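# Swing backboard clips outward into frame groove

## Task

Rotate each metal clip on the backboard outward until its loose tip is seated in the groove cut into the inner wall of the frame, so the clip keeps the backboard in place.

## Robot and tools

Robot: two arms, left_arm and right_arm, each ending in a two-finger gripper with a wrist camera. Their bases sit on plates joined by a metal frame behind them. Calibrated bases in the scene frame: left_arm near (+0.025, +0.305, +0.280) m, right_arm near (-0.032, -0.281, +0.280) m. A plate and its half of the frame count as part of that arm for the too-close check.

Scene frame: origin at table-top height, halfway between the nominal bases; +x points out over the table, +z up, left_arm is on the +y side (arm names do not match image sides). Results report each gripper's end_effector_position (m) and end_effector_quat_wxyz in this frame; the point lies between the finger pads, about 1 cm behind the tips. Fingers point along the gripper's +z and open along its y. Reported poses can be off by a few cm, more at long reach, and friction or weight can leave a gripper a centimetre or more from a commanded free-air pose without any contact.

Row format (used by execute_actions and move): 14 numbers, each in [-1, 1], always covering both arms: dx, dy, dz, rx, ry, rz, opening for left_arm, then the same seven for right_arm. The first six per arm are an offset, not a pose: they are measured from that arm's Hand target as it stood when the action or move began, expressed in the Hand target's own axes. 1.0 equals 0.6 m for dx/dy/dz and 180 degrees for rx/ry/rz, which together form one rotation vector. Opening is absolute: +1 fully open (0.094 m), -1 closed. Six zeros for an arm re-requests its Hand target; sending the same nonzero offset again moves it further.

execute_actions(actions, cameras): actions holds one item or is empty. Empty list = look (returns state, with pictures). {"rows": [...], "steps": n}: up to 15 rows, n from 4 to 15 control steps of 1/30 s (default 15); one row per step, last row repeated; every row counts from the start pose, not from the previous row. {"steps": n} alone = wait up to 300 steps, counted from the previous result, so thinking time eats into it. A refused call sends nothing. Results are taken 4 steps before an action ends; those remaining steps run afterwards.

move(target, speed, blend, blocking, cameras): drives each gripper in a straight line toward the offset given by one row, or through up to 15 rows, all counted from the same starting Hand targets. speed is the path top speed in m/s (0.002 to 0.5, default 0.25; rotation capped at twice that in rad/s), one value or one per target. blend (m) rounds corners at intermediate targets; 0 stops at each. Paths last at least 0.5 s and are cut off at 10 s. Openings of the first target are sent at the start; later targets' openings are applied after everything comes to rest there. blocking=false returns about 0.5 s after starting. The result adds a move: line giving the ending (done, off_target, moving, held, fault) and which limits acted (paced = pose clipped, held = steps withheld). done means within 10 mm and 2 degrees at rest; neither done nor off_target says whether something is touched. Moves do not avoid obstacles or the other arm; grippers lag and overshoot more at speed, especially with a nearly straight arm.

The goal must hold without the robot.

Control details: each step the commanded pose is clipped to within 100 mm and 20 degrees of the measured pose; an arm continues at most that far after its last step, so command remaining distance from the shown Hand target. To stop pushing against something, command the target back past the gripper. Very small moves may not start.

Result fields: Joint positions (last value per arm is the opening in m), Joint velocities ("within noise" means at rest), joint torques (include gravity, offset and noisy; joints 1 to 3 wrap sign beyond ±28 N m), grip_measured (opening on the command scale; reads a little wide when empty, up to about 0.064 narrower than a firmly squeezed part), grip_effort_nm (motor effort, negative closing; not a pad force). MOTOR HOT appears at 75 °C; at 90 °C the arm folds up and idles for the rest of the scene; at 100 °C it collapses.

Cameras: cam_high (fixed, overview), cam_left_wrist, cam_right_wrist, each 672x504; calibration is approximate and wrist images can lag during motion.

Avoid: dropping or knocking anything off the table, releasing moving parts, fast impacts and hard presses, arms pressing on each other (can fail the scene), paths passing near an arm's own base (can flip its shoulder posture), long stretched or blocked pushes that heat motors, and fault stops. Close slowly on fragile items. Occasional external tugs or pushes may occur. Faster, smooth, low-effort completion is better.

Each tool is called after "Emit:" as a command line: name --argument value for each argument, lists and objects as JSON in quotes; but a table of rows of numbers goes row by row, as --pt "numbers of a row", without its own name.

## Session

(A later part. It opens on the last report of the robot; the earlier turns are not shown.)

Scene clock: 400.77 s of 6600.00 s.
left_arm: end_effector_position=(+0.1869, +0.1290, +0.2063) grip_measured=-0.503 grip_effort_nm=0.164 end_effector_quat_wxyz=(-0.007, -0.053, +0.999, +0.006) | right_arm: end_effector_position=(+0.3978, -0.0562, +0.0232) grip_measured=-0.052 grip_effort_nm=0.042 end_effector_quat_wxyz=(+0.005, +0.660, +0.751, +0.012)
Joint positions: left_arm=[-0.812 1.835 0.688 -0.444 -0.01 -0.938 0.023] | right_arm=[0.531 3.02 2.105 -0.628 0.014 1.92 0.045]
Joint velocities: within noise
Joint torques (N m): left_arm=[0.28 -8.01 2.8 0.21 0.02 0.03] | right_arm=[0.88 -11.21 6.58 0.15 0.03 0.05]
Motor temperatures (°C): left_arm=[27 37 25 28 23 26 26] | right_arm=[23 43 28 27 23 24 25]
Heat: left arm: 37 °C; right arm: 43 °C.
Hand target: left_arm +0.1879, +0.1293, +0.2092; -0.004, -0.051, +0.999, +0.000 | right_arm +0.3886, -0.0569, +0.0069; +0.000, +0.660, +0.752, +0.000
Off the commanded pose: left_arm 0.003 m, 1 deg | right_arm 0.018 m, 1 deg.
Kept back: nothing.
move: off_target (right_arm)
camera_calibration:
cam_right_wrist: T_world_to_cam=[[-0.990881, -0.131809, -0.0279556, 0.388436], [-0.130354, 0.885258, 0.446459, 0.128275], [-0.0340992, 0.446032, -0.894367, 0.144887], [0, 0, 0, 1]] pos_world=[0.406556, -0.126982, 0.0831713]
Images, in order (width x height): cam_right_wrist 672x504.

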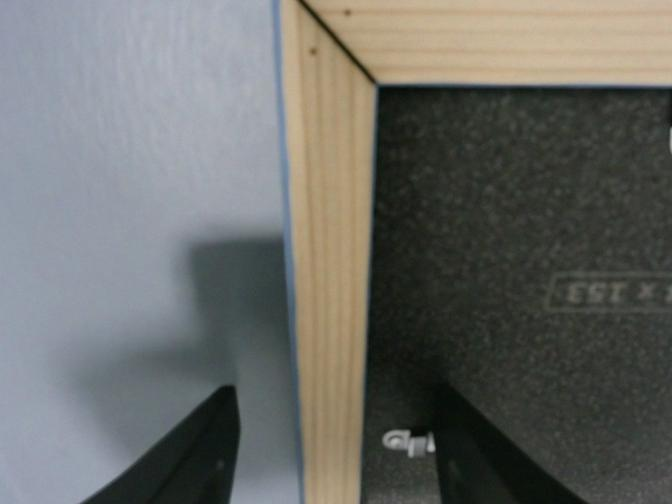

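Emit:
move --pt "0 0 0 0 0 0 -0.5 0 0 0 0 0 0 -0.3" --pt "0 0 0 0 0 0 -0.5 0 0 0 0 0 0 -0.45" --pt "0 0 0 0 0 0 -0.5 0 0 0 0 0 0 -0.6" --pt "0 0 0 0 0 0 -0.5 0 0 0 0 0 0 -0.7" --pt "0 0 0 0 0 0 -0.5 0 0 0 0 0 0 -0.85" --cameras '["cam_right_wrist"]'

Emit:
zoom_image --camera "cam_right_wrist" --region '[250, 340, 500, 500]'

Emit:
move --target '[0,0,0,0,0,0,-0.5,0,0,0,0,0,0,-0.5]' --cameras '[]'

Emit:
move --target '[0,0,0,0,0,0,-0.5,0,0,-0.08,0,0,0,-0.5]' --speed 0.1 --cameras '["cam_right_wrist"]'

Emit:
zoom_image --camera "cam_right_wrist" --region '[270, 240, 520, 400]'

Scene clock: 406.67 s of 6600.00 s.
left_arm: end_effector_position=(+0.1869, +0.1290, +0.2063) grip_measured=-0.503 grip_effort_nm=0.159 end_effector_quat_wxyz=(-0.007, -0.053, +0.999, +0.006) | right_arm: end_effector_position=(+0.3981, -0.0568, +0.0233) grip_measured=-0.758 grip_effort_nm=-1.067 end_effector_quat_wxyz=(+0.007, +0.661, +0.751, +0.010)
Joint positions: left_arm=[-0.812 1.835 0.688 -0.444 -0.01 -0.938 0.023] | right_arm=[0.532 3.02 2.107 -0.631 0.018 1.921 0.011]
Joint velocities: within noise
Joint torques (N m): left_arm=[0.28 -8.01 2.77 0.21 0.03 0.03] | right_arm=[0.57 -11.23 6.37 0.15 -0.04 0.03]
Motor temperatures (°C): left_arm=[27 36 25 28 23 26 26] | right_arm=[23 44 29 27 23 24 25]
Heat: left arm: 36 °C; right arm: 44 °C.
Hand target: left_arm +0.1879, +0.1293, +0.2092; -0.004, -0.051, +0.999, +0.000 | right_arm +0.3887, -0.0570, +0.0070; +0.000, +0.660, +0.751, +0.000
Off the commanded pose: left_arm 0.003 m, 1 deg | right_arm 0.019 m, 1 deg.
Kept back: nothing.
move: off_target (right_arm); target 2's new opening was sent with right_arm's hand 0.018 m and 1 deg from that target; target 3's new opening was sent with right_arm's hand 0.018 m and 1 deg from that target; target 4's new opening was sent with right_arm's hand 0.019 m and 1 deg from that target; target 5's new opening was sent with right_arm's hand 0.019 m and 1 deg from that target
camera_calibration:
cam_right_wrist: T_world_to_cam=[[-0.990914, -0.131462, -0.0284298, 0.388679], [-0.130411, 0.887351, 0.442268, 0.129011], [-0.0329141, 0.441957, -0.896432, 0.144583], [0, 0, 0, 1]] pos_world=[0.40673, -0.127281, 0.0836014]
Images, in order (width x height): cam_right_wrist 672x504.

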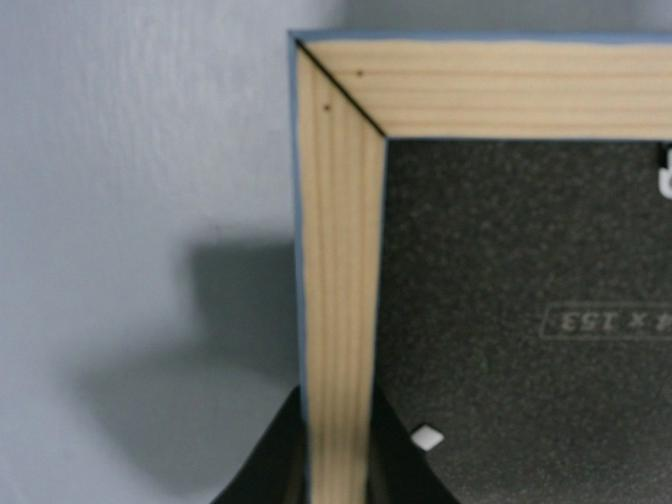

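Scaled by 2.016 from the camera's 672x504 image, which has a finer 960x720 frame.

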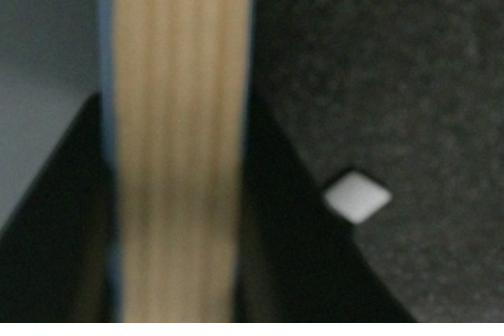

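Scene clock: 407.37 s of 6600.00 s.
left_arm: end_effector_position=(+0.1869, +0.1290, +0.2063) grip_measured=-0.503 grip_effort_nm=0.159 end_effector_quat_wxyz=(-0.007, -0.053, +0.999, +0.006) | right_arm: end_effector_position=(+0.3987, -0.0565, +0.0233) grip_measured=-0.502 grip_effort_nm=0.046 end_effector_quat_wxyz=(+0.007, +0.661, +0.751, +0.012)
Joint positions: left_arm=[-0.812 1.835 0.688 -0.444 -0.01 -0.938 0.023] | right_arm=[0.532 3.02 2.107 -0.628 0.018 1.921 0.023]
Joint velocities: within noise
Joint torques (N m): left_arm=[0.27 -8.01 2.76 0.2 0.03 0.03] | right_arm=[0.69 -11.29 6.53 0.14 -0.01 0.06]
Motor temperatures (°C): left_arm=[27 36 25 28 23 26 26] | right_arm=[23 44 29 27 23 24 25]
Heat: left arm: 36 °C; right arm: 44 °C.
Hand target: left_arm +0.1879, +0.1293, +0.2092; -0.004, -0.051, +0.999, +0.000 | right_arm +0.3887, -0.0569, +0.0070; +0.000, +0.660, +0.752, +0.001
Off the commanded pose: left_arm 0.003 m, 1 deg | right_arm 0.019 m, 2 deg.
Kept back: nothing.
move: off_target (right_arm)
No camera images: "cameras" was empty.

Scene clock: 408.47 s of 6600.00 s.
left_arm: end_effector_position=(+0.1869, +0.1290, +0.2063) grip_measured=-0.503 grip_effort_nm=0.159 end_effector_quat_wxyz=(-0.007, -0.053, +0.999, +0.006) | right_arm: end_effector_position=(+0.3940, -0.0593, +0.0471) grip_measured=-0.501 grip_effort_nm=0.042 end_effector_quat_wxyz=(+0.005, +0.661, +0.751, +0.006)
Joint positions: left_arm=[-0.812 1.835 0.688 -0.444 -0.01 -0.938 0.023] | right_arm=[0.532 2.935 2.03 -0.649 0.018 1.922 0.023]
Joint velocities: within noise
Joint torques (N m): left_arm=[0.27 -8.02 2.74 0.21 0.02 0.03] | right_arm=[0.76 -16.24 3.92 -0.1 -0.04 0.01]
Motor temperatures (°C): left_arm=[27 36 25 28 23 26 26] | right_arm=[23 45 29 27 23 24 25]
Heat: left arm: 36 °C; right arm: 45 °C.
Hand target: left_arm +0.1879, +0.1293, +0.2092; -0.004, -0.051, +0.999, +0.000 | right_arm +0.3886, -0.0571, +0.0550; +0.000, +0.660, +0.751, +0.000
Off the commanded pose: left_arm 0.003 m, 1 deg | right_arm 0.010 m, 1 deg.
Kept back: nothing.
move: done
camera_calibration:
cam_right_wrist: T_world_to_cam=[[-0.991205, -0.130946, -0.0191037, 0.38469], [-0.125969, 0.889438, 0.439355, 0.118633], [-0.0405402, 0.437897, -0.898111, 0.169784], [0, 0, 0, 1]] pos_world=[0.403134, -0.129491, 0.107712]
Images, in order (width x height): cam_right_wrist 672x504.

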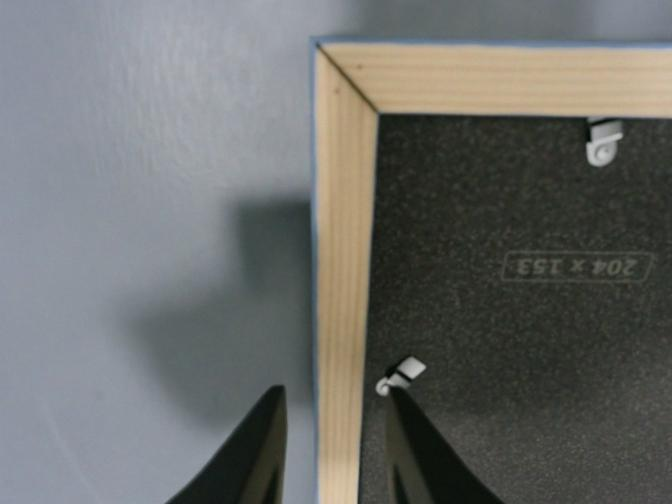

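Scaled by 2.016 from the camera's 672x504 image, which has a finer 960x720 frame.

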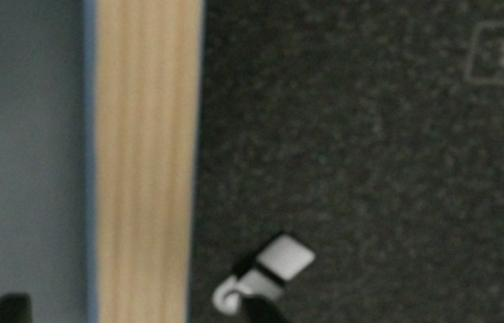

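Emit:
move --target '[0,0,0,0,0,0,-0.5,0.018,0,-0.017,0,0,0,-0.02]' --speed 0.1 --cameras '["cam_right_wrist"]'

Scene clock: 409.63 s of 6600.00 s.
left_arm: end_effector_position=(+0.1869, +0.1290, +0.2063) grip_measured=-0.503 grip_effort_nm=0.159 end_effector_quat_wxyz=(-0.007, -0.053, +0.999, +0.006) | right_arm: end_effector_position=(+0.3838, -0.0513, +0.0501) grip_measured=-0.021 grip_effort_nm=0.046 end_effector_quat_wxyz=(+0.000, +0.659, +0.752, -0.005)
Joint positions: left_arm=[-0.812 1.835 0.688 -0.444 -0.01 -0.938 0.023] | right_arm=[0.556 2.929 2.03 -0.679 0.018 1.942 0.046]
Joint velocities: within noise
Joint torques (N m): left_arm=[0.28 -8.01 2.77 0.21 0.02 0.03] | right_arm=[0.66 -16.95 5.3 -0.15 -0.04 0.11]
Motor temperatures (°C): left_arm=[27 36 25 28 23 26 26] | right_arm=[23 46 29 27 23 24 25]
Heat: left arm: 36 °C; right arm: 46 °C.
Hand target: left_arm +0.1879, +0.1293, +0.2092; -0.004, -0.051, +0.999, +0.000 | right_arm +0.3872, -0.0463, +0.0652; +0.000, +0.660, +0.752, +0.000
Off the commanded pose: left_arm 0.003 m, 1 deg | right_arm 0.016 m, 1 deg.
Kept back: nothing.
move: off_target (right_arm)
camera_calibration:
cam_right_wrist: T_world_to_cam=[[-0.990721, -0.135879, 0.00297, 0.374187], [-0.121215, 0.893265, 0.432879, 0.107704], [-0.0614723, 0.428502, -0.901447, 0.176252], [0, 0, 0, 1]] pos_world=[0.394605, -0.120888, 0.111148]
Images, in order (width x height): cam_right_wrist 672x504.

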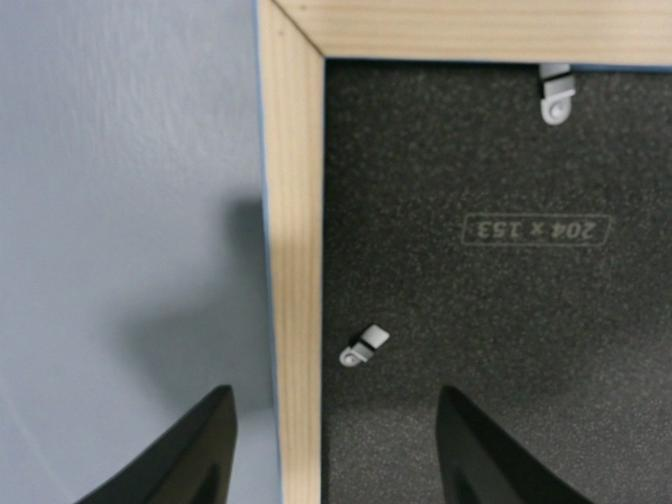

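Emit:
move --pt "0 0 0 0 0 0 -0.5 -0.0102 -0.0109 -0.0413 0 0 0 -0.02" --pt "0 0 0 0 0 0 -0.5 -0.0102 -0.0109 0.0168 0 0 0 -0.02" --speed 0.1 --cameras '["cam_right_wrist"]'

Scene clock: 411.50 s of 6600.00 s.
left_arm: end_effector_position=(+0.1869, +0.1290, +0.2063) grip_measured=-0.503 grip_effort_nm=0.164 end_effector_quat_wxyz=(-0.007, -0.053, +0.999, +0.006) | right_arm: end_effector_position=(+0.3833, -0.0519, +0.0662) grip_measured=-0.021 grip_effort_nm=0.046 end_effector_quat_wxyz=(+0.004, +0.659, +0.752, +0.004)
Joint positions: left_arm=[-0.812 1.835 0.688 -0.444 -0.01 -0.938 0.023] | right_arm=[0.556 2.86 1.953 -0.651 0.018 1.942 0.046]
Joint velocities: within noise
Joint torques (N m): left_arm=[0.28 -8.02 2.78 0.21 0.02 0.03] | right_arm=[-0.06 -11.6 6.64 0.14 -0.05 -0.02]
Motor temperatures (°C): left_arm=[27 36 25 28 23 26 26] | right_arm=[23 47 29 27 23 24 25]
Heat: left arm: 36 °C; right arm: 47 °C.
Hand target: left_arm +0.1879, +0.1293, +0.2092; -0.004, -0.051, +0.999, +0.000 | right_arm +0.3816, -0.0531, +0.0552; +0.000, +0.660, +0.751, +0.001
Off the commanded pose: left_arm 0.003 m, 1 deg | right_arm 0.011 m, 1 deg.
Kept back: nothing.
move: off_target (right_arm)
camera_calibration:
cam_right_wrist: T_world_to_cam=[[-0.990751, -0.134798, -0.0155462, 0.374826], [-0.127876, 0.889225, 0.439234, 0.103082], [-0.0453837, 0.43716, -0.898238, 0.185027], [0, 0, 0, 1]] pos_world=[0.392938, -0.122024, 0.126749]
Images, in order (width x height): cam_right_wrist 672x504.

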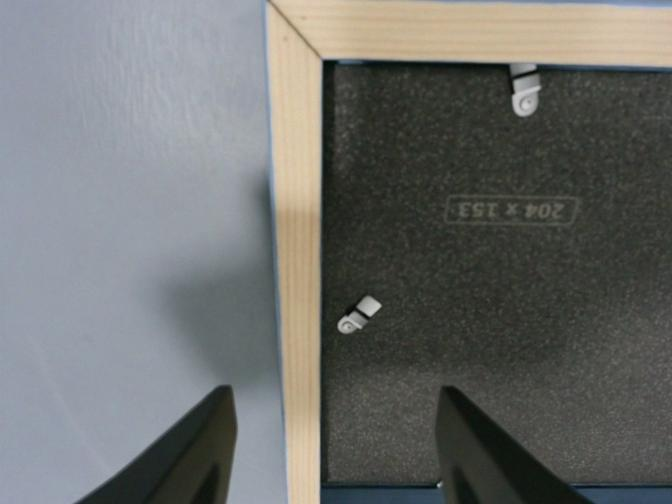

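Emit:
move --target '[0,0,0,0,0,0,-0.5,0.004,0.005,0.08,0,0,0,-0.02]' --speed 0.05 --cameras '["cam_right_wrist"]'

Emit:
zoom_image --camera "cam_right_wrist" --region '[250, 340, 500, 500]'

Scene clock: 413.00 s of 6600.00 s.
left_arm: end_effector_position=(+0.1869, +0.1290, +0.2063) grip_measured=-0.503 grip_effort_nm=0.159 end_effector_quat_wxyz=(-0.007, -0.053, +0.999, +0.006) | right_arm: end_effector_position=(+0.3913, -0.0467, +0.0234) grip_measured=-0.021 grip_effort_nm=0.037 end_effector_quat_wxyz=(+0.006, +0.659, +0.752, +0.011)
Joint positions: left_arm=[-0.812 1.835 0.688 -0.444 -0.01 -0.938 0.023] | right_arm=[0.556 3.016 2.097 -0.625 0.017 1.942 0.046]
Joint velocities: within noise
Joint torques (N m): left_arm=[0.28 -8.02 2.78 0.21 0.03 0.03] | right_arm=[-0.01 -11.18 6.69 0.15 -0.04 -0.02]
Motor temperatures (°C): left_arm=[27 36 25 28 23 26 26] | right_arm=[23 46 29 27 23 24 25]
Heat: left arm: 36 °C; right arm: 46 °C.
Hand target: left_arm +0.1879, +0.1293, +0.2092; -0.004, -0.051, +0.999, +0.000 | right_arm +0.3843, -0.0503, +0.0072; +0.000, +0.660, +0.751, +0.001
Off the commanded pose: left_arm 0.003 m, 1 deg | right_arm 0.018 m, 1 deg.
Kept back: nothing.
move: off_target (right_arm)
camera_calibration:
cam_right_wrist: T_world_to_cam=[[-0.990529, -0.134478, -0.0277274, 0.383043], [-0.132733, 0.88611, 0.444062, 0.119869], [-0.0351472, 0.443536, -0.895567, 0.140945], [0, 0, 0, 1]] pos_world=[0.400279, -0.11722, 0.0836177]
Images, in order (width x height): cam_right_wrist 672x504.

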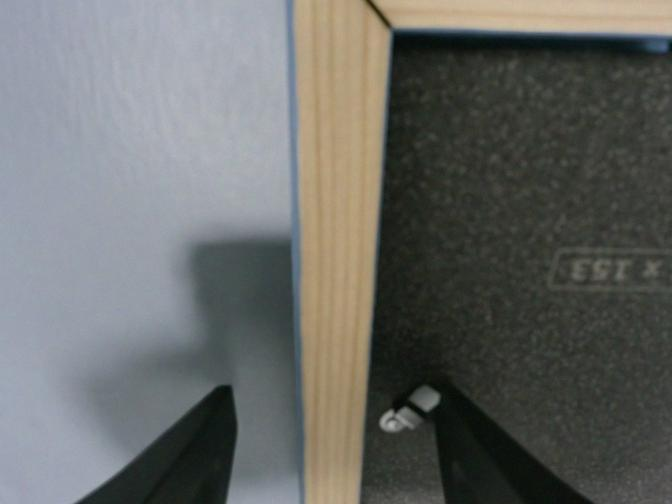

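Scaled by 2.016 from the camera's 672x504 image, which has a finer 960x720 frame.

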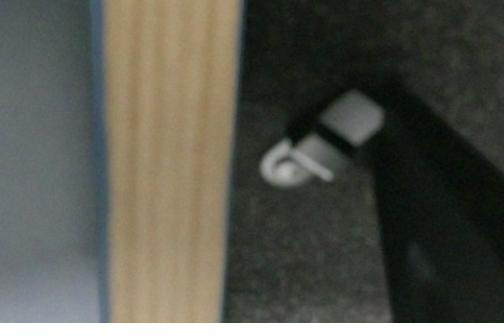

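Emit:
move --pt "0 0 0 0 0 0 -0.5 -0.0092 0 -0.06 0 0 0 -0.02" --pt "0 0 0 0 0 0 -0.5 -0.0092 0 0 0 0 0 -0.02" --speed 0.07 --cameras '["cam_right_wrist"]'

Emit:
zoom_image --camera "cam_right_wrist" --region '[250, 340, 500, 500]'

Scene clock: 414.67 s of 6600.00 s.
left_arm: end_effector_position=(+0.1869, +0.1290, +0.2063) grip_measured=-0.503 grip_effort_nm=0.159 end_effector_quat_wxyz=(-0.007, -0.053, +0.999, +0.006) | right_arm: end_effector_position=(+0.3913, -0.0497, +0.0236) grip_measured=-0.021 grip_effort_nm=0.042 end_effector_quat_wxyz=(+0.006, +0.659, +0.752, +0.012)
Joint positions: left_arm=[-0.812 1.835 0.688 -0.444 -0.01 -0.938 0.023] | right_arm=[0.55 3.007 2.078 -0.613 0.016 1.936 0.046]
Joint velocities: within noise
Joint torques (N m): left_arm=[0.28 -7.99 2.77 0.21 0.03 0.03] | right_arm=[-0.49 -11.12 6.71 0.16 -0.03 -0.07]
Motor temperatures (°C): left_arm=[27 36 25 28 23 26 26] | right_arm=[23 47 29 27 23 24 25]
Heat: left arm: 36 °C; right arm: 47 °C.
Hand target: left_arm +0.1879, +0.1293, +0.2092; -0.004, -0.051, +0.999, +0.000 | right_arm +0.3851, -0.0558, +0.0073; +0.000, +0.660, +0.751, +0.001
Off the commanded pose: left_arm 0.003 m, 1 deg | right_arm 0.019 m, 1 deg.
Kept back: nothing.
move: off_target (right_arm)
camera_calibration:
cam_right_wrist: T_world_to_cam=[[-0.990441, -0.134809, -0.0292074, 0.382604], [-0.133644, 0.885443, 0.445119, 0.122765], [-0.0341445, 0.444767, -0.894995, 0.142082], [0, 0, 0, 1]] pos_world=[0.400204, -0.120316, 0.0836931]
Images, in order (width x height): cam_right_wrist 672x504.

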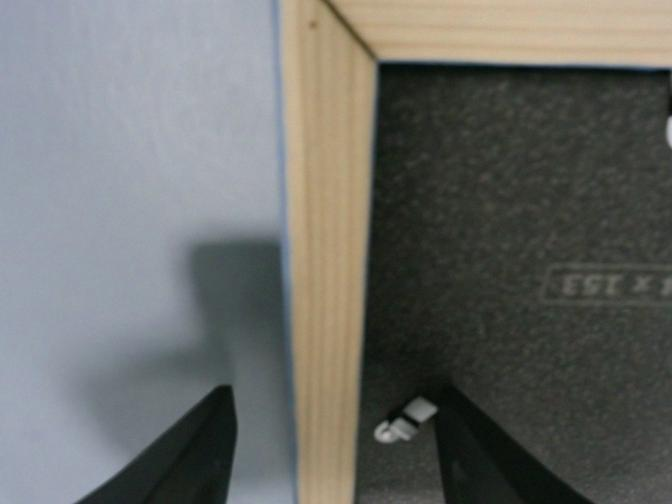

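Scaled by 2.016 from the camera's 672x504 image, which has a finer 960x720 frame.

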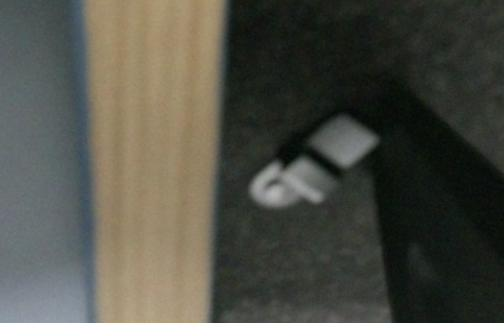

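Emit:
move --pt "0 0 0 0 0 0 -0.5 -0.0055 0 -0.06 0 0 0 -0.02" --pt "0 0 0 0 0 0 -0.5 -0.0055 0 0 0 0 0 -0.02" --speed 0.07 --cameras '["cam_right_wrist"]'

Emit:
zoom_image --camera "cam_right_wrist" --region '[250, 340, 500, 500]'

Scene clock: 416.30 s of 6600.00 s.
left_arm: end_effector_position=(+0.1869, +0.1290, +0.2063) grip_measured=-0.503 grip_effort_nm=0.159 end_effector_quat_wxyz=(-0.007, -0.053, +0.999, +0.006) | right_arm: end_effector_position=(+0.3915, -0.0527, +0.0235) grip_measured=-0.021 grip_effort_nm=0.042 end_effector_quat_wxyz=(+0.005, +0.659, +0.752, +0.012)
Joint positions: left_arm=[-0.812 1.835 0.688 -0.444 -0.01 -0.938 0.023] | right_arm=[0.544 3.003 2.067 -0.606 0.015 1.93 0.046]
Joint velocities: within noise
Joint torques (N m): left_arm=[0.31 -8.01 2.78 0.21 0.02 0.03] | right_arm=[-0.44 -11.07 6.58 0.17 0.02 -0.04]
Motor temperatures (°C): left_arm=[27 36 25 28 23 26 26] | right_arm=[23 47 29 27 23 24 25]
Heat: left arm: 36 °C; right arm: 47 °C.
Hand target: left_arm +0.1879, +0.1293, +0.2092; -0.004, -0.051, +0.999, +0.000 | right_arm +0.3854, -0.0591, +0.0072; +0.000, +0.660, +0.751, +0.001
Off the commanded pose: left_arm 0.003 m, 1 deg | right_arm 0.018 m, 1 deg.
Kept back: nothing.
move: off_target (right_arm)
camera_calibration:
cam_right_wrist: T_world_to_cam=[[-0.990401, -0.135192, -0.0287818, 0.382375], [-0.133767, 0.885032, 0.445898, 0.125496], [-0.0348087, 0.445468, -0.894621, 0.14362], [0, 0, 0, 1]] pos_world=[0.400491, -0.123352, 0.083533]
Images, in order (width x height): cam_right_wrist 672x504.

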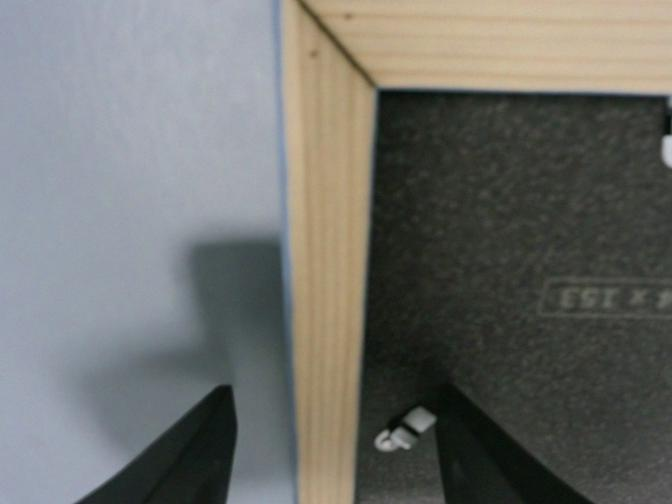

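Scaled by 2.016 from the camera's 672x504 image, which has a finer 960x720 frame.

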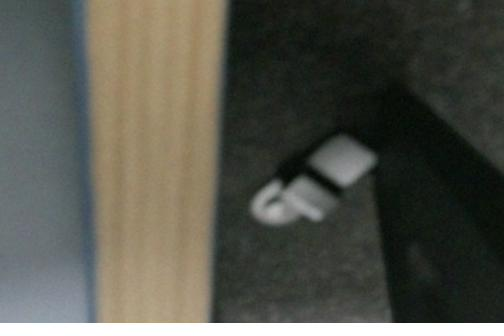

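Emit:
move --pt "0 0 0 0 0 0 -0.5 0 0 0 0 0 0 -0.3" --pt "0 0 0 0 0 0 -0.5 0 0 0 0 0 0 -0.45" --pt "0 0 0 0 0 0 -0.5 0 0 0 0 0 0 -0.6" --pt "0 0 0 0 0 0 -0.5 0 0 0 0 0 0 -0.7" --pt "0 0 0 0 0 0 -0.5 0 0 0 0 0 0 -0.85" --cameras '["cam_right_wrist"]'

Emit:
move --target '[0,0,0,0,0,0,-0.5,0,0,0,0,0,0,-0.5]' --cameras '["cam_right_wrist"]'

Emit:
move --target '[0,0,0,0,0,0,-0.5,0,0,-0.1,0,0,0,-0.5]' --speed 0.1 --cameras '["cam_right_wrist"]'

Emit:
zoom_image --camera "cam_right_wrist" --region '[270, 240, 520, 400]'

Scene clock: 422.53 s of 6600.00 s.
left_arm: end_effector_position=(+0.1869, +0.1290, +0.2063) grip_measured=-0.503 grip_effort_nm=0.159 end_effector_quat_wxyz=(-0.007, -0.053, +0.999, +0.006) | right_arm: end_effector_position=(+0.3941, -0.0525, +0.0237) grip_measured=-0.760 grip_effort_nm=-1.072 end_effector_quat_wxyz=(+0.006, +0.659, +0.752, +0.016)
Joint positions: left_arm=[-0.812 1.835 0.688 -0.444 -0.01 -0.938 0.023] | right_arm=[0.542 3.004 2.07 -0.6 0.013 1.928 0.011]
Joint velocities: within noise
Joint torques (N m): left_arm=[0.28 -8.02 2.77 0.21 0.02 0.04] | right_arm=[-0.13 -11.15 6.45 0.1 0.02 -0.04]
Motor temperatures (°C): left_arm=[27 36 25 28 23 26 26] | right_arm=[23 47 29 27 23 24 25]
Heat: left arm: 36 °C; right arm: 47 °C.
Hand target: left_arm +0.1879, +0.1293, +0.2092; -0.004, -0.051, +0.999, +0.000 | right_arm +0.3854, -0.0591, +0.0071; +0.000, +0.660, +0.751, +0.000
Off the commanded pose: left_arm 0.003 m, 1 deg | right_arm 0.020 m, 2 deg.
Kept back: nothing.
move: off_target (right_arm); target 2's new opening was sent with right_arm's hand 0.018 m and 1 deg from that target; target 3's new opening was sent with right_arm's hand 0.018 m and 1 deg from that target; target 4's new opening was sent with right_arm's hand 0.019 m and 2 deg from that target; target 5's new opening was sent with right_arm's hand 0.020 m and 2 deg from that target
camera_calibration:
cam_right_wrist: T_world_to_cam=[[-0.990256, -0.134589, -0.0357536, 0.385053], [-0.136219, 0.882841, 0.449485, 0.126338], [-0.028931, 0.449975, -0.892572, 0.141683], [0, 0, 0, 1]] pos_world=[0.40261, -0.123466, 0.0834423]
Images, in order (width x height): cam_right_wrist 672x504.

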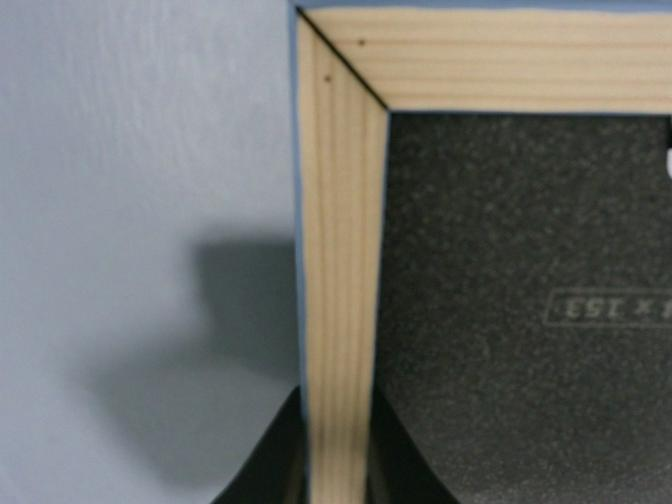

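Scene clock: 423.23 s of 6600.00 s.
left_arm: end_effector_position=(+0.1869, +0.1290, +0.2063) grip_measured=-0.503 grip_effort_nm=0.159 end_effector_quat_wxyz=(-0.007, -0.053, +0.999, +0.006) | right_arm: end_effector_position=(+0.3939, -0.0526, +0.0234) grip_measured=-0.502 grip_effort_nm=0.046 end_effector_quat_wxyz=(+0.006, +0.659, +0.752, +0.016)
Joint positions: left_arm=[-0.812 1.835 0.688 -0.444 -0.01 -0.938 0.023] | right_arm=[0.542 3.004 2.07 -0.6 0.013 1.927 0.023]
Joint velocities: within noise
Joint torques (N m): left_arm=[0.28 -7.99 2.77 0.21 0.02 0.03] | right_arm=[-0.16 -11.1 6.35 0.11 0.02 -0.04]
Motor temperatures (°C): left_arm=[27 36 25 28 23 26 26] | right_arm=[23 47 29 27 23 24 25]
Heat: left arm: 36 °C; right arm: 47 °C.
Hand target: left_arm +0.1879, +0.1293, +0.2092; -0.004, -0.051, +0.999, +0.000 | right_arm +0.3855, -0.0591, +0.0072; +0.000, +0.660, +0.752, +0.001
Off the commanded pose: left_arm 0.003 m, 1 deg | right_arm 0.019 m, 2 deg.
Kept back: nothing.
move: off_target (right_arm)
camera_calibration:
cam_right_wrist: T_world_to_cam=[[-0.990216, -0.134979, -0.0354004, 0.384815], [-0.136411, 0.882874, 0.449362, 0.126628], [-0.0294001, 0.449794, -0.892648, 0.141581], [0, 0, 0, 1]] pos_world=[0.402486, -0.123537, 0.0831027]
Images, in order (width x height): cam_right_wrist 672x504.

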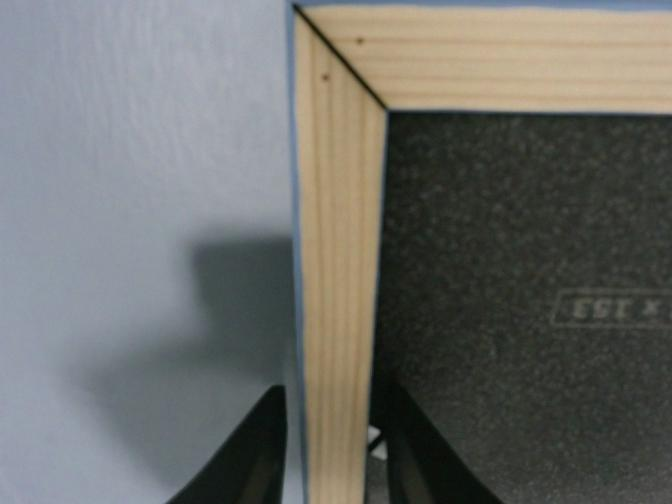

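Scene clock: 424.47 s of 6600.00 s.
left_arm: end_effector_position=(+0.1869, +0.1290, +0.2063) grip_measured=-0.503 grip_effort_nm=0.164 end_effector_quat_wxyz=(-0.007, -0.053, +0.999, +0.006) | right_arm: end_effector_position=(+0.3890, -0.0557, +0.0605) grip_measured=-0.501 grip_effort_nm=0.037 end_effector_quat_wxyz=(+0.003, +0.659, +0.752, +0.008)
Joint positions: left_arm=[-0.812 1.835 0.688 -0.444 -0.01 -0.938 0.023] | right_arm=[0.542 2.882 1.976 -0.645 0.013 1.927 0.023]
Joint velocities: within noise
Joint torques (N m): left_arm=[0.29 -8.01 2.8 0.21 0.03 0.03] | right_arm=[-0.01 -16.18 3.97 -0.1 -0.01 -0.01]
Motor temperatures (°C): left_arm=[27 36 25 28 23 26 26] | right_arm=[23 47 29 27 23 24 25]
Heat: left arm: 36 °C; right arm: 47 °C.
Hand target: left_arm +0.1879, +0.1293, +0.2092; -0.004, -0.051, +0.999, +0.000 | right_arm +0.3854, -0.0592, +0.0672; +0.000, +0.660, +0.752, +0.001
Off the commanded pose: left_arm 0.003 m, 1 deg | right_arm 0.008 m, 1 deg.
Kept back: nothing.
move: done
camera_calibration:
cam_right_wrist: T_world_to_cam=[[-0.990587, -0.135411, -0.0200136, 0.380045], [-0.130133, 0.886283, 0.444486, 0.110091], [-0.0424505, 0.442907, -0.895562, 0.180924], [0, 0, 0, 1]] pos_world=[0.398475, -0.126242, 0.120701]
Images, in order (width x height): cam_right_wrist 672x504.

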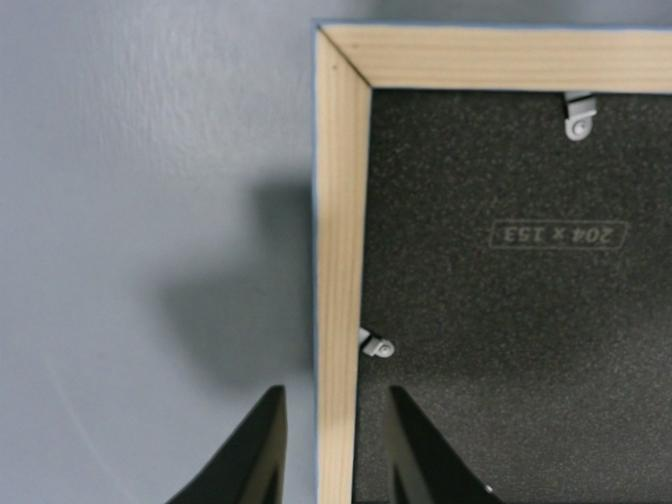

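Scaled by 2.016 from the camera's 672x504 image, which has a finer 960x720 frame.

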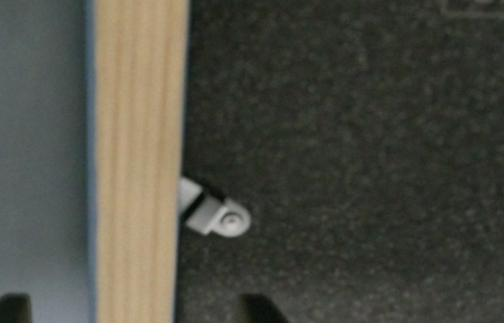

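Emit:
move --pt "0 0 0 0 0 0 -0.5 -0.0007 -0.0105 0 0 0 0 -0.12" --pt "0 0 0 0 0 0 -0.5 -0.0007 -0.0105 0.1 0 0 0 -0.12" --speed 0.07 --cameras '["cam_right_wrist"]'

Emit:
zoom_image --camera "cam_right_wrist" --region '[250, 340, 500, 500]'

Scene clock: 427.03 s of 6600.00 s.
left_arm: end_effector_position=(+0.1869, +0.1290, +0.2063) grip_measured=-0.503 grip_effort_nm=0.164 end_effector_quat_wxyz=(-0.007, -0.053, +0.999, +0.006) | right_arm: end_effector_position=(+0.3864, -0.0564, +0.0229) grip_measured=-0.121 grip_effort_nm=0.042 end_effector_quat_wxyz=(+0.004, +0.659, +0.752, +0.012)
Joint positions: left_arm=[-0.812 1.835 0.688 -0.444 -0.01 -0.938 0.023] | right_arm=[0.542 2.982 2.014 -0.575 0.013 1.928 0.041]
Joint velocities: within noise
Joint torques (N m): left_arm=[0.29 -8.01 2.78 0.21 0.03 0.04] | right_arm=[0.03 -11.06 6.2 0.2 0.02 0]
Motor temperatures (°C): left_arm=[27 36 25 28 23 26 26] | right_arm=[23 47 29 27 23 24 24]
Heat: left arm: 36 °C; right arm: 47 °C.
Hand target: left_arm +0.1879, +0.1293, +0.2092; -0.004, -0.051, +0.999, +0.000 | right_arm +0.3792, -0.0603, +0.0072; +0.000, +0.660, +0.751, +0.001
Off the commanded pose: left_arm 0.003 m, 1 deg | right_arm 0.018 m, 1 deg.
Kept back: nothing.
move: off_target (right_arm)
camera_calibration:
cam_right_wrist: T_world_to_cam=[[-0.990493, -0.134837, -0.0272625, 0.376834], [-0.132708, 0.884366, 0.447533, 0.127856], [-0.0362341, 0.446896, -0.893852, 0.145185], [0, 0, 0, 1]] pos_world=[0.395479, -0.127143, 0.0828274]
Images, in order (width x height): cam_right_wrist 672x504.

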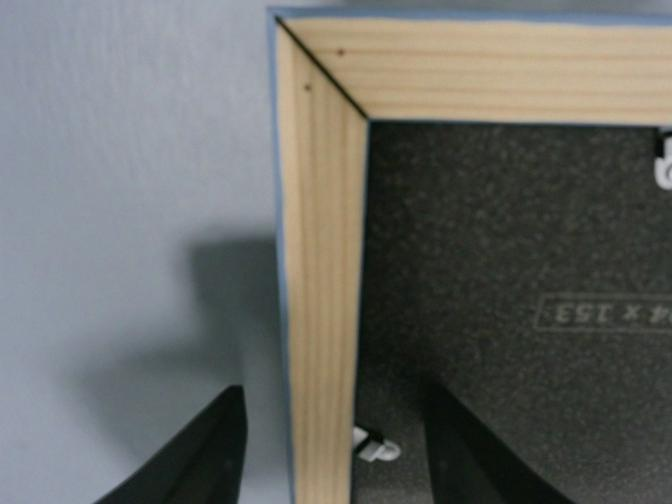

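Scaled by 2.016 from the camera's 672x504 image, which has a finer 960x720 frame.

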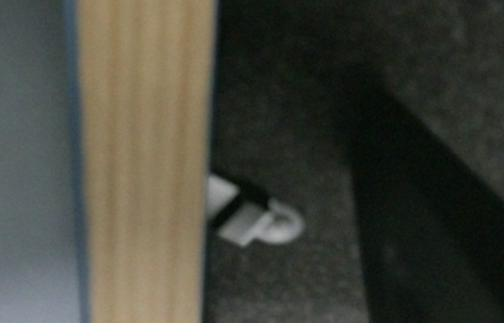

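Emit:
move --pt "0 0 0 0 0 0 -0.5 0.0055 0 -0.06 0 0 0 -0.12" --pt "0 0 0 0 0 0 -0.5 0.0055 0 0 0 0 0 -0.12" --speed 0.07 --cameras '["cam_right_wrist"]'

Emit:
zoom_image --camera "cam_right_wrist" --region '[250, 340, 500, 500]'

Scene clock: 428.67 s of 6600.00 s.
left_arm: end_effector_position=(+0.1869, +0.1290, +0.2063) grip_measured=-0.503 grip_effort_nm=0.154 end_effector_quat_wxyz=(-0.007, -0.053, +0.999, +0.006) | right_arm: end_effector_position=(+0.3881, -0.0554, +0.0230) grip_measured=-0.121 grip_effort_nm=0.042 end_effector_quat_wxyz=(+0.004, +0.660, +0.751, +0.013)
Joint positions: left_arm=[-0.812 1.835 0.688 -0.444 -0.01 -0.938 0.023] | right_arm=[0.542 2.986 2.025 -0.579 0.012 1.93 0.041]
Joint velocities: within noise
Joint torques (N m): left_arm=[0.29 -8.03 2.77 0.21 0.02 0.03] | right_arm=[0.55 -10.97 6.27 0.1 -0.01 0.06]
Motor temperatures (°C): left_arm=[27 36 25 28 23 26 26] | right_arm=[23 47 29 27 23 24 24]
Heat: left arm: 36 °C; right arm: 47 °C.
Hand target: left_arm +0.1879, +0.1293, +0.2092; -0.004, -0.051, +0.999, +0.000 | right_arm +0.3787, -0.0571, +0.0071; +0.000, +0.660, +0.752, +0.000
Off the commanded pose: left_arm 0.003 m, 1 deg | right_arm 0.018 m, 2 deg.
Kept back: nothing.
move: off_target (right_arm)
camera_calibration:
cam_right_wrist: T_world_to_cam=[[-0.990791, -0.13212, -0.0296065, 0.378876], [-0.131286, 0.883981, 0.44871, 0.126614], [-0.0331121, 0.448465, -0.893187, 0.143753], [0, 0, 0, 1]] pos_world=[0.39677, -0.126335, 0.0828026]
Images, in order (width x height): cam_right_wrist 672x504.

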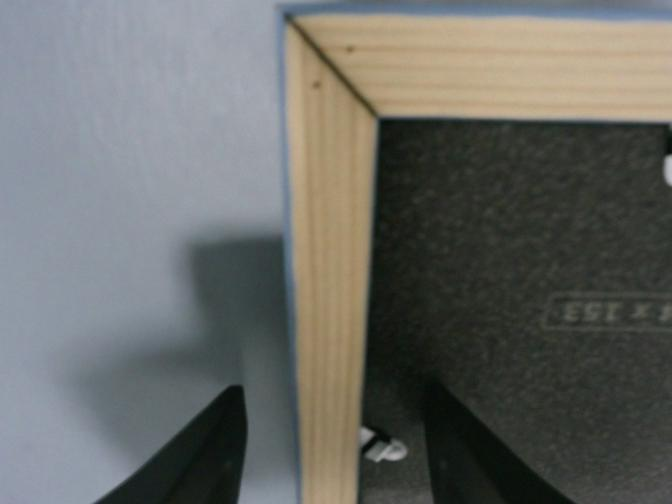

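Scaled by 2.016 from the camera's 672x504 image, which has a finer 960x720 frame.

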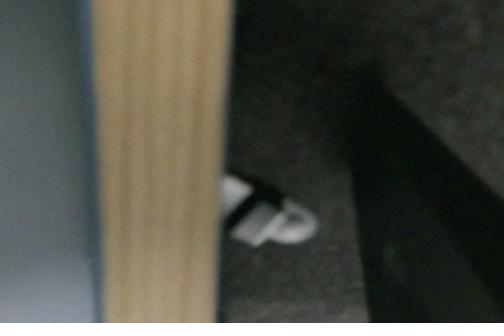

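Emit:
move --pt "0 0 0 0 0 0 -0.5 0.004 -0.003 -0.06 0 0 0 -0.12" --pt "0 0 0 0 0 0 -0.5 0.004 -0.003 0 0 0 0 -0.12" --speed 0.07 --cameras '["cam_right_wrist"]'

Emit:
zoom_image --camera "cam_right_wrist" --region '[250, 340, 500, 500]'

Scene clock: 430.30 s of 6600.00 s.
left_arm: end_effector_position=(+0.1869, +0.1290, +0.2063) grip_measured=-0.503 grip_effort_nm=0.159 end_effector_quat_wxyz=(-0.007, -0.053, +0.999, +0.006) | right_arm: end_effector_position=(+0.3861, -0.0534, +0.0229) grip_measured=-0.121 grip_effort_nm=0.032 end_effector_quat_wxyz=(+0.004, +0.660, +0.751, +0.013)
Joint positions: left_arm=[-0.812 1.835 0.688 -0.444 -0.01 -0.938 0.023] | right_arm=[0.547 2.983 2.018 -0.575 0.012 1.937 0.041]
Joint velocities: within noise
Joint torques (N m): left_arm=[0.29 -8.01 2.77 0.21 0.02 0.03] | right_arm=[0.65 -10.82 6.43 0.15 0.02 0.06]
Motor temperatures (°C): left_arm=[27 36 25 28 23 26 26] | right_arm=[23 47 29 27 23 24 24]
Heat: left arm: 36 °C; right arm: 47 °C.
Hand target: left_arm +0.1879, +0.1293, +0.2092; -0.004, -0.051, +0.999, +0.000 | right_arm +0.3766, -0.0550, +0.0071; +0.000, +0.660, +0.752, +0.000
Off the commanded pose: left_arm 0.003 m, 1 deg | right_arm 0.018 m, 2 deg.
Kept back: nothing.
move: off_target (right_arm)
camera_calibration:
cam_right_wrist: T_world_to_cam=[[-0.990893, -0.13136, -0.0296026, 0.377243], [-0.130599, 0.883988, 0.448897, 0.124314], [-0.0327988, 0.448675, -0.893093, 0.142613], [0, 0, 0, 1]] pos_world=[0.39472, -0.124324, 0.0827295]
Images, in order (width x height): cam_right_wrist 672x504.

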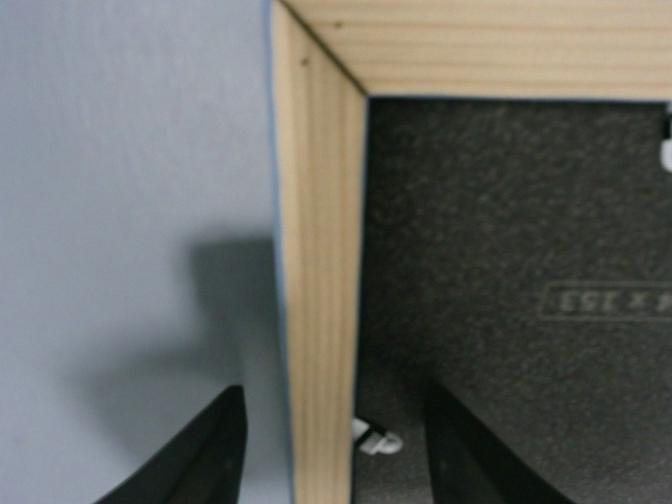

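Scaled by 2.016 from the camera's 672x504 image, which has a finer 960x720 frame.

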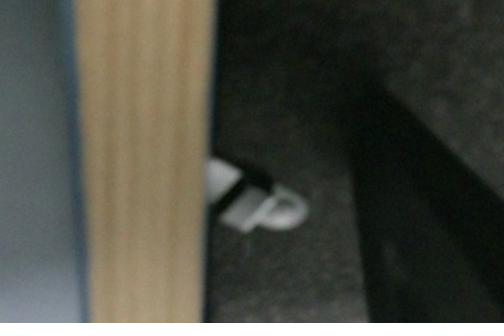

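Rivet row ≈443; closing.

Emit:
move --pt "0 0 0 0 0 0 -0.5 0 0 0 0 0 0 -0.3" --pt "0 0 0 0 0 0 -0.5 0 0 0 0 0 0 -0.45" --pt "0 0 0 0 0 0 -0.5 0 0 0 0 0 0 -0.6" --pt "0 0 0 0 0 0 -0.5 0 0 0 0 0 0 -0.7" --pt "0 0 0 0 0 0 -0.5 0 0 0 0 0 0 -0.85" --cameras '["cam_right_wrist"]'

Emit:
move --target '[0,0,0,0,0,0,-0.5,0,0,0,0,0,0,-0.5]' --cameras '[]'

Emit:
move --target '[0,0,0,0,0,0,-0.5,0,0,-0.1,0,0,0,-0.5]' --speed 0.1 --cameras '["cam_right_wrist"]'

Emit:
zoom_image --camera "cam_right_wrist" --region '[270, 240, 520, 400]'

Scene clock: 436.03 s of 6600.00 s.
left_arm: end_effector_position=(+0.1869, +0.1290, +0.2063) grip_measured=-0.503 grip_effort_nm=0.164 end_effector_quat_wxyz=(-0.007, -0.053, +0.999, +0.006) | right_arm: end_effector_position=(+0.3875, -0.0528, +0.0233) grip_measured=-0.759 grip_effort_nm=-1.057 end_effector_quat_wxyz=(+0.006, +0.661, +0.750, +0.016)
Joint positions: left_arm=[-0.812 1.835 0.688 -0.444 -0.01 -0.938 0.023] | right_arm=[0.547 2.983 2.019 -0.571 0.013 1.938 0.011]
Joint velocities: within noise
Joint torques (N m): left_arm=[0.27 -8.03 2.77 0.21 0.03 0.03] | right_arm=[0.61 -11.06 6.26 0.12 0.02 0]
Motor temperatures (°C): left_arm=[27 36 25 27 23 26 26] | right_arm=[23 46 29 27 23 24 24]
Heat: left arm: 36 °C; right arm: 46 °C.
Hand target: left_arm +0.1879, +0.1293, +0.2092; -0.004, -0.051, +0.999, +0.000 | right_arm +0.3766, -0.0549, +0.0071; +0.000, +0.660, +0.752, +0.000
Off the commanded pose: left_arm 0.003 m, 1 deg | right_arm 0.020 m, 2 deg.
Kept back: nothing.
move: off_target (right_arm); target 2's new opening was sent with right_arm's hand 0.019 m and 2 deg from that target; target 3's new opening was sent with right_arm's hand 0.019 m and 2 deg from that target; target 4's new opening was sent with right_arm's hand 0.019 m and 2 deg from that target; target 5's new opening was sent with right_arm's hand 0.020 m and 2 deg from that target
camera_calibration:
cam_right_wrist: T_world_to_cam=[[-0.990942, -0.129693, -0.0348448, 0.379011], [-0.131432, 0.883346, 0.449917, 0.124069], [-0.027571, 0.450421, -0.892391, 0.140721], [0, 0, 0, 1]] pos_world=[0.395764, -0.123825, 0.0829643]
Images, in order (width x height): cam_right_wrist 672x504.

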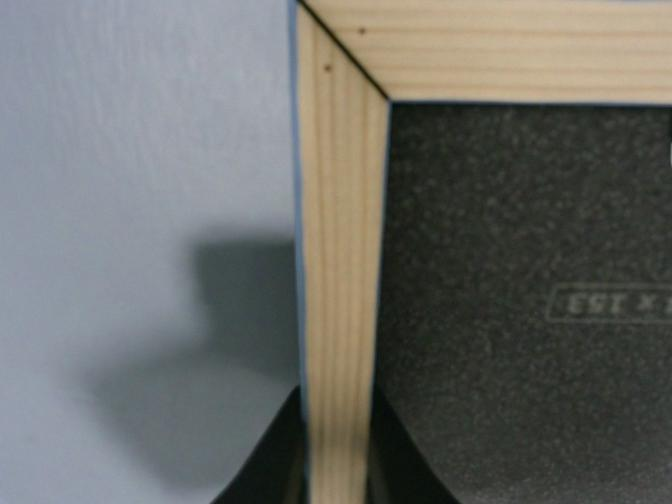

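Scene clock: 436.73 s of 6600.00 s.
left_arm: end_effector_position=(+0.1869, +0.1290, +0.2063) grip_measured=-0.503 grip_effort_nm=0.154 end_effector_quat_wxyz=(-0.007, -0.053, +0.999, +0.006) | right_arm: end_effector_position=(+0.3875, -0.0527, +0.0233) grip_measured=-0.502 grip_effort_nm=0.046 end_effector_quat_wxyz=(+0.005, +0.661, +0.750, +0.016)
Joint positions: left_arm=[-0.812 1.835 0.688 -0.444 -0.01 -0.938 0.023] | right_arm=[0.547 2.983 2.019 -0.571 0.013 1.938 0.023]
Joint velocities: within noise
Joint torques (N m): left_arm=[0.28 -7.99 2.77 0.21 0.02 0.03] | right_arm=[0.46 -11.15 6.38 0.11 0.03 0.02]
Motor temperatures (°C): left_arm=[27 36 25 27 23 26 26] | right_arm=[23 46 29 27 23 24 24]
Heat: left arm: 36 °C; right arm: 46 °C.
Hand target: left_arm +0.1879, +0.1293, +0.2092; -0.004, -0.051, +0.999, +0.000 | right_arm +0.3766, -0.0549, +0.0071; +0.000, +0.660, +0.752, +0.000
Off the commanded pose: left_arm 0.003 m, 1 deg | right_arm 0.020 m, 2 deg.
Kept back: nothing.
move: off_target (right_arm)
No camera images: "cameras" was empty.

Scene clock: 437.97 s of 6600.00 s.
left_arm: end_effector_position=(+0.1869, +0.1290, +0.2063) grip_measured=-0.503 grip_effort_nm=0.159 end_effector_quat_wxyz=(-0.007, -0.053, +0.999, +0.006) | right_arm: end_effector_position=(+0.3827, -0.0558, +0.0606) grip_measured=-0.501 grip_effort_nm=0.022 end_effector_quat_wxyz=(+0.003, +0.661, +0.750, +0.008)
Joint positions: left_arm=[-0.812 1.835 0.688 -0.444 -0.01 -0.938 0.023] | right_arm=[0.547 2.862 1.929 -0.618 0.013 1.939 0.023]
Joint velocities: within noise
Joint torques (N m): left_arm=[0.31 -8.01 2.78 0.21 0.02 0.04] | right_arm=[0.75 -15.87 3.86 -0.07 0.04 0.02]
Motor temperatures (°C): left_arm=[27 36 25 27 23 26 26] | right_arm=[23 46 29 27 23 24 24]
Heat: left arm: 36 °C; right arm: 46 °C.
Hand target: left_arm +0.1879, +0.1293, +0.2092; -0.004, -0.051, +0.999, +0.000 | right_arm +0.3766, -0.0550, +0.0671; +0.000, +0.660, +0.751, +0.000
Off the commanded pose: left_arm 0.003 m, 1 deg | right_arm 0.009 m, 1 deg.
Kept back: nothing.
move: done
camera_calibration:
cam_right_wrist: T_world_to_cam=[[-0.991352, -0.129737, -0.0197396, 0.37441], [-0.124897, 0.886612, 0.44533, 0.107327], [-0.0402744, 0.443944, -0.895149, 0.179935], [0, 0, 0, 1]] pos_world=[0.391824, -0.126463, 0.120663]
Images, in order (width x height): cam_right_wrist 672x504.

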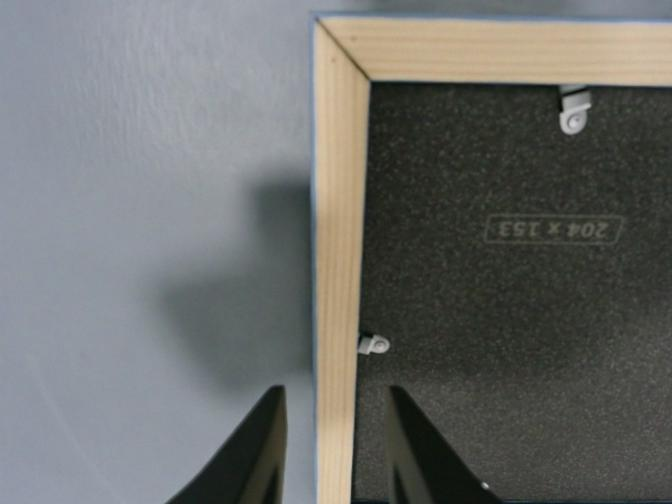

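Scaled by 2.016 from the camera's 672x504 image, which has a finer 960x720 frame.

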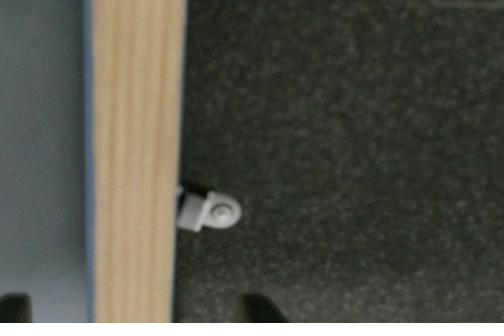

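Emit:
move --target '[0,0,0,0,0,0,-0.5,-0.02,-0.13,-0.22,0,0,0,-0.5]' --speed 0.15 --cameras '["cam_right_wrist"]'

Emit:
zoom_image --camera "cam_right_wrist" --region '[180, 60, 480, 360]'

Scene clock: 439.80 s of 6600.00 s.
left_arm: end_effector_position=(+0.1869, +0.1290, +0.2063) grip_measured=-0.503 grip_effort_nm=0.159 end_effector_quat_wxyz=(-0.007, -0.053, +0.999, +0.006) | right_arm: end_effector_position=(+0.3093, -0.0746, +0.1957) grip_measured=-0.501 grip_effort_nm=0.042 end_effector_quat_wxyz=(+0.003, +0.660, +0.751, +0.011)
Joint positions: left_arm=[-0.812 1.835 0.688 -0.444 -0.01 -0.938 0.023] | right_arm=[0.598 2.285 1.394 -0.656 0.013 1.985 0.023]
Joint velocities: within noise
Joint torques (N m): left_arm=[0.29 -8.01 2.78 0.21 0.02 0.03] | right_arm=[0.43 -12.68 4.03 -0.09 0.05 0.04]
Motor temperatures (°C): left_arm=[27 36 25 27 23 26 26] | right_arm=[23 47 29 27 23 24 24]
Heat: left arm: 36 °C; right arm: 47 °C.
Hand target: left_arm +0.1879, +0.1293, +0.2092; -0.004, -0.051, +0.999, +0.000 | right_arm +0.3007, -0.0771, +0.1990; +0.000, +0.660, +0.752, +0.000
Off the commanded pose: left_arm 0.003 m, 1 deg | right_arm 0.010 m, 1 deg.
Kept back: nothing.
move: done
camera_calibration:
cam_right_wrist: T_world_to_cam=[[-0.990784, -0.133403, -0.0234774, 0.302178], [-0.129733, 0.884747, 0.447652, 0.0555036], [-0.0389466, 0.446572, -0.8939, 0.305845], [0, 0, 0, 1]] pos_world=[0.318506, -0.145377, 0.255643]
Images, in order (width x height): cam_right_wrist 672x504.

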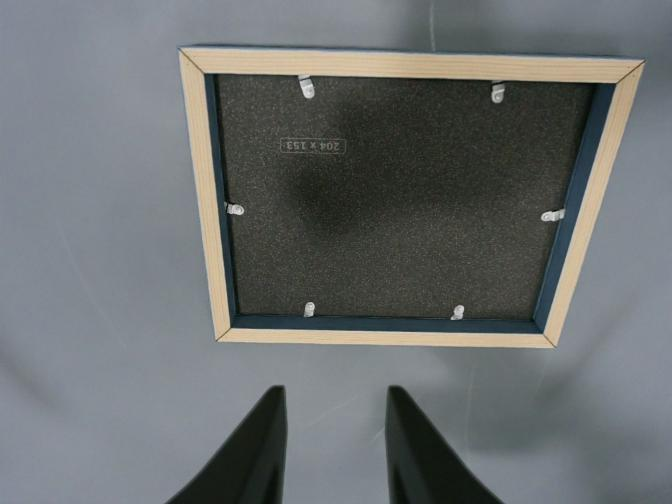

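Scaled by 1.680 from the camera's 672x504 image, which has a finer 960x720 frame.

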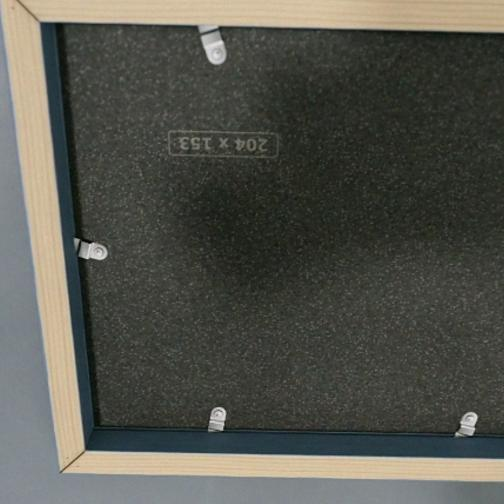

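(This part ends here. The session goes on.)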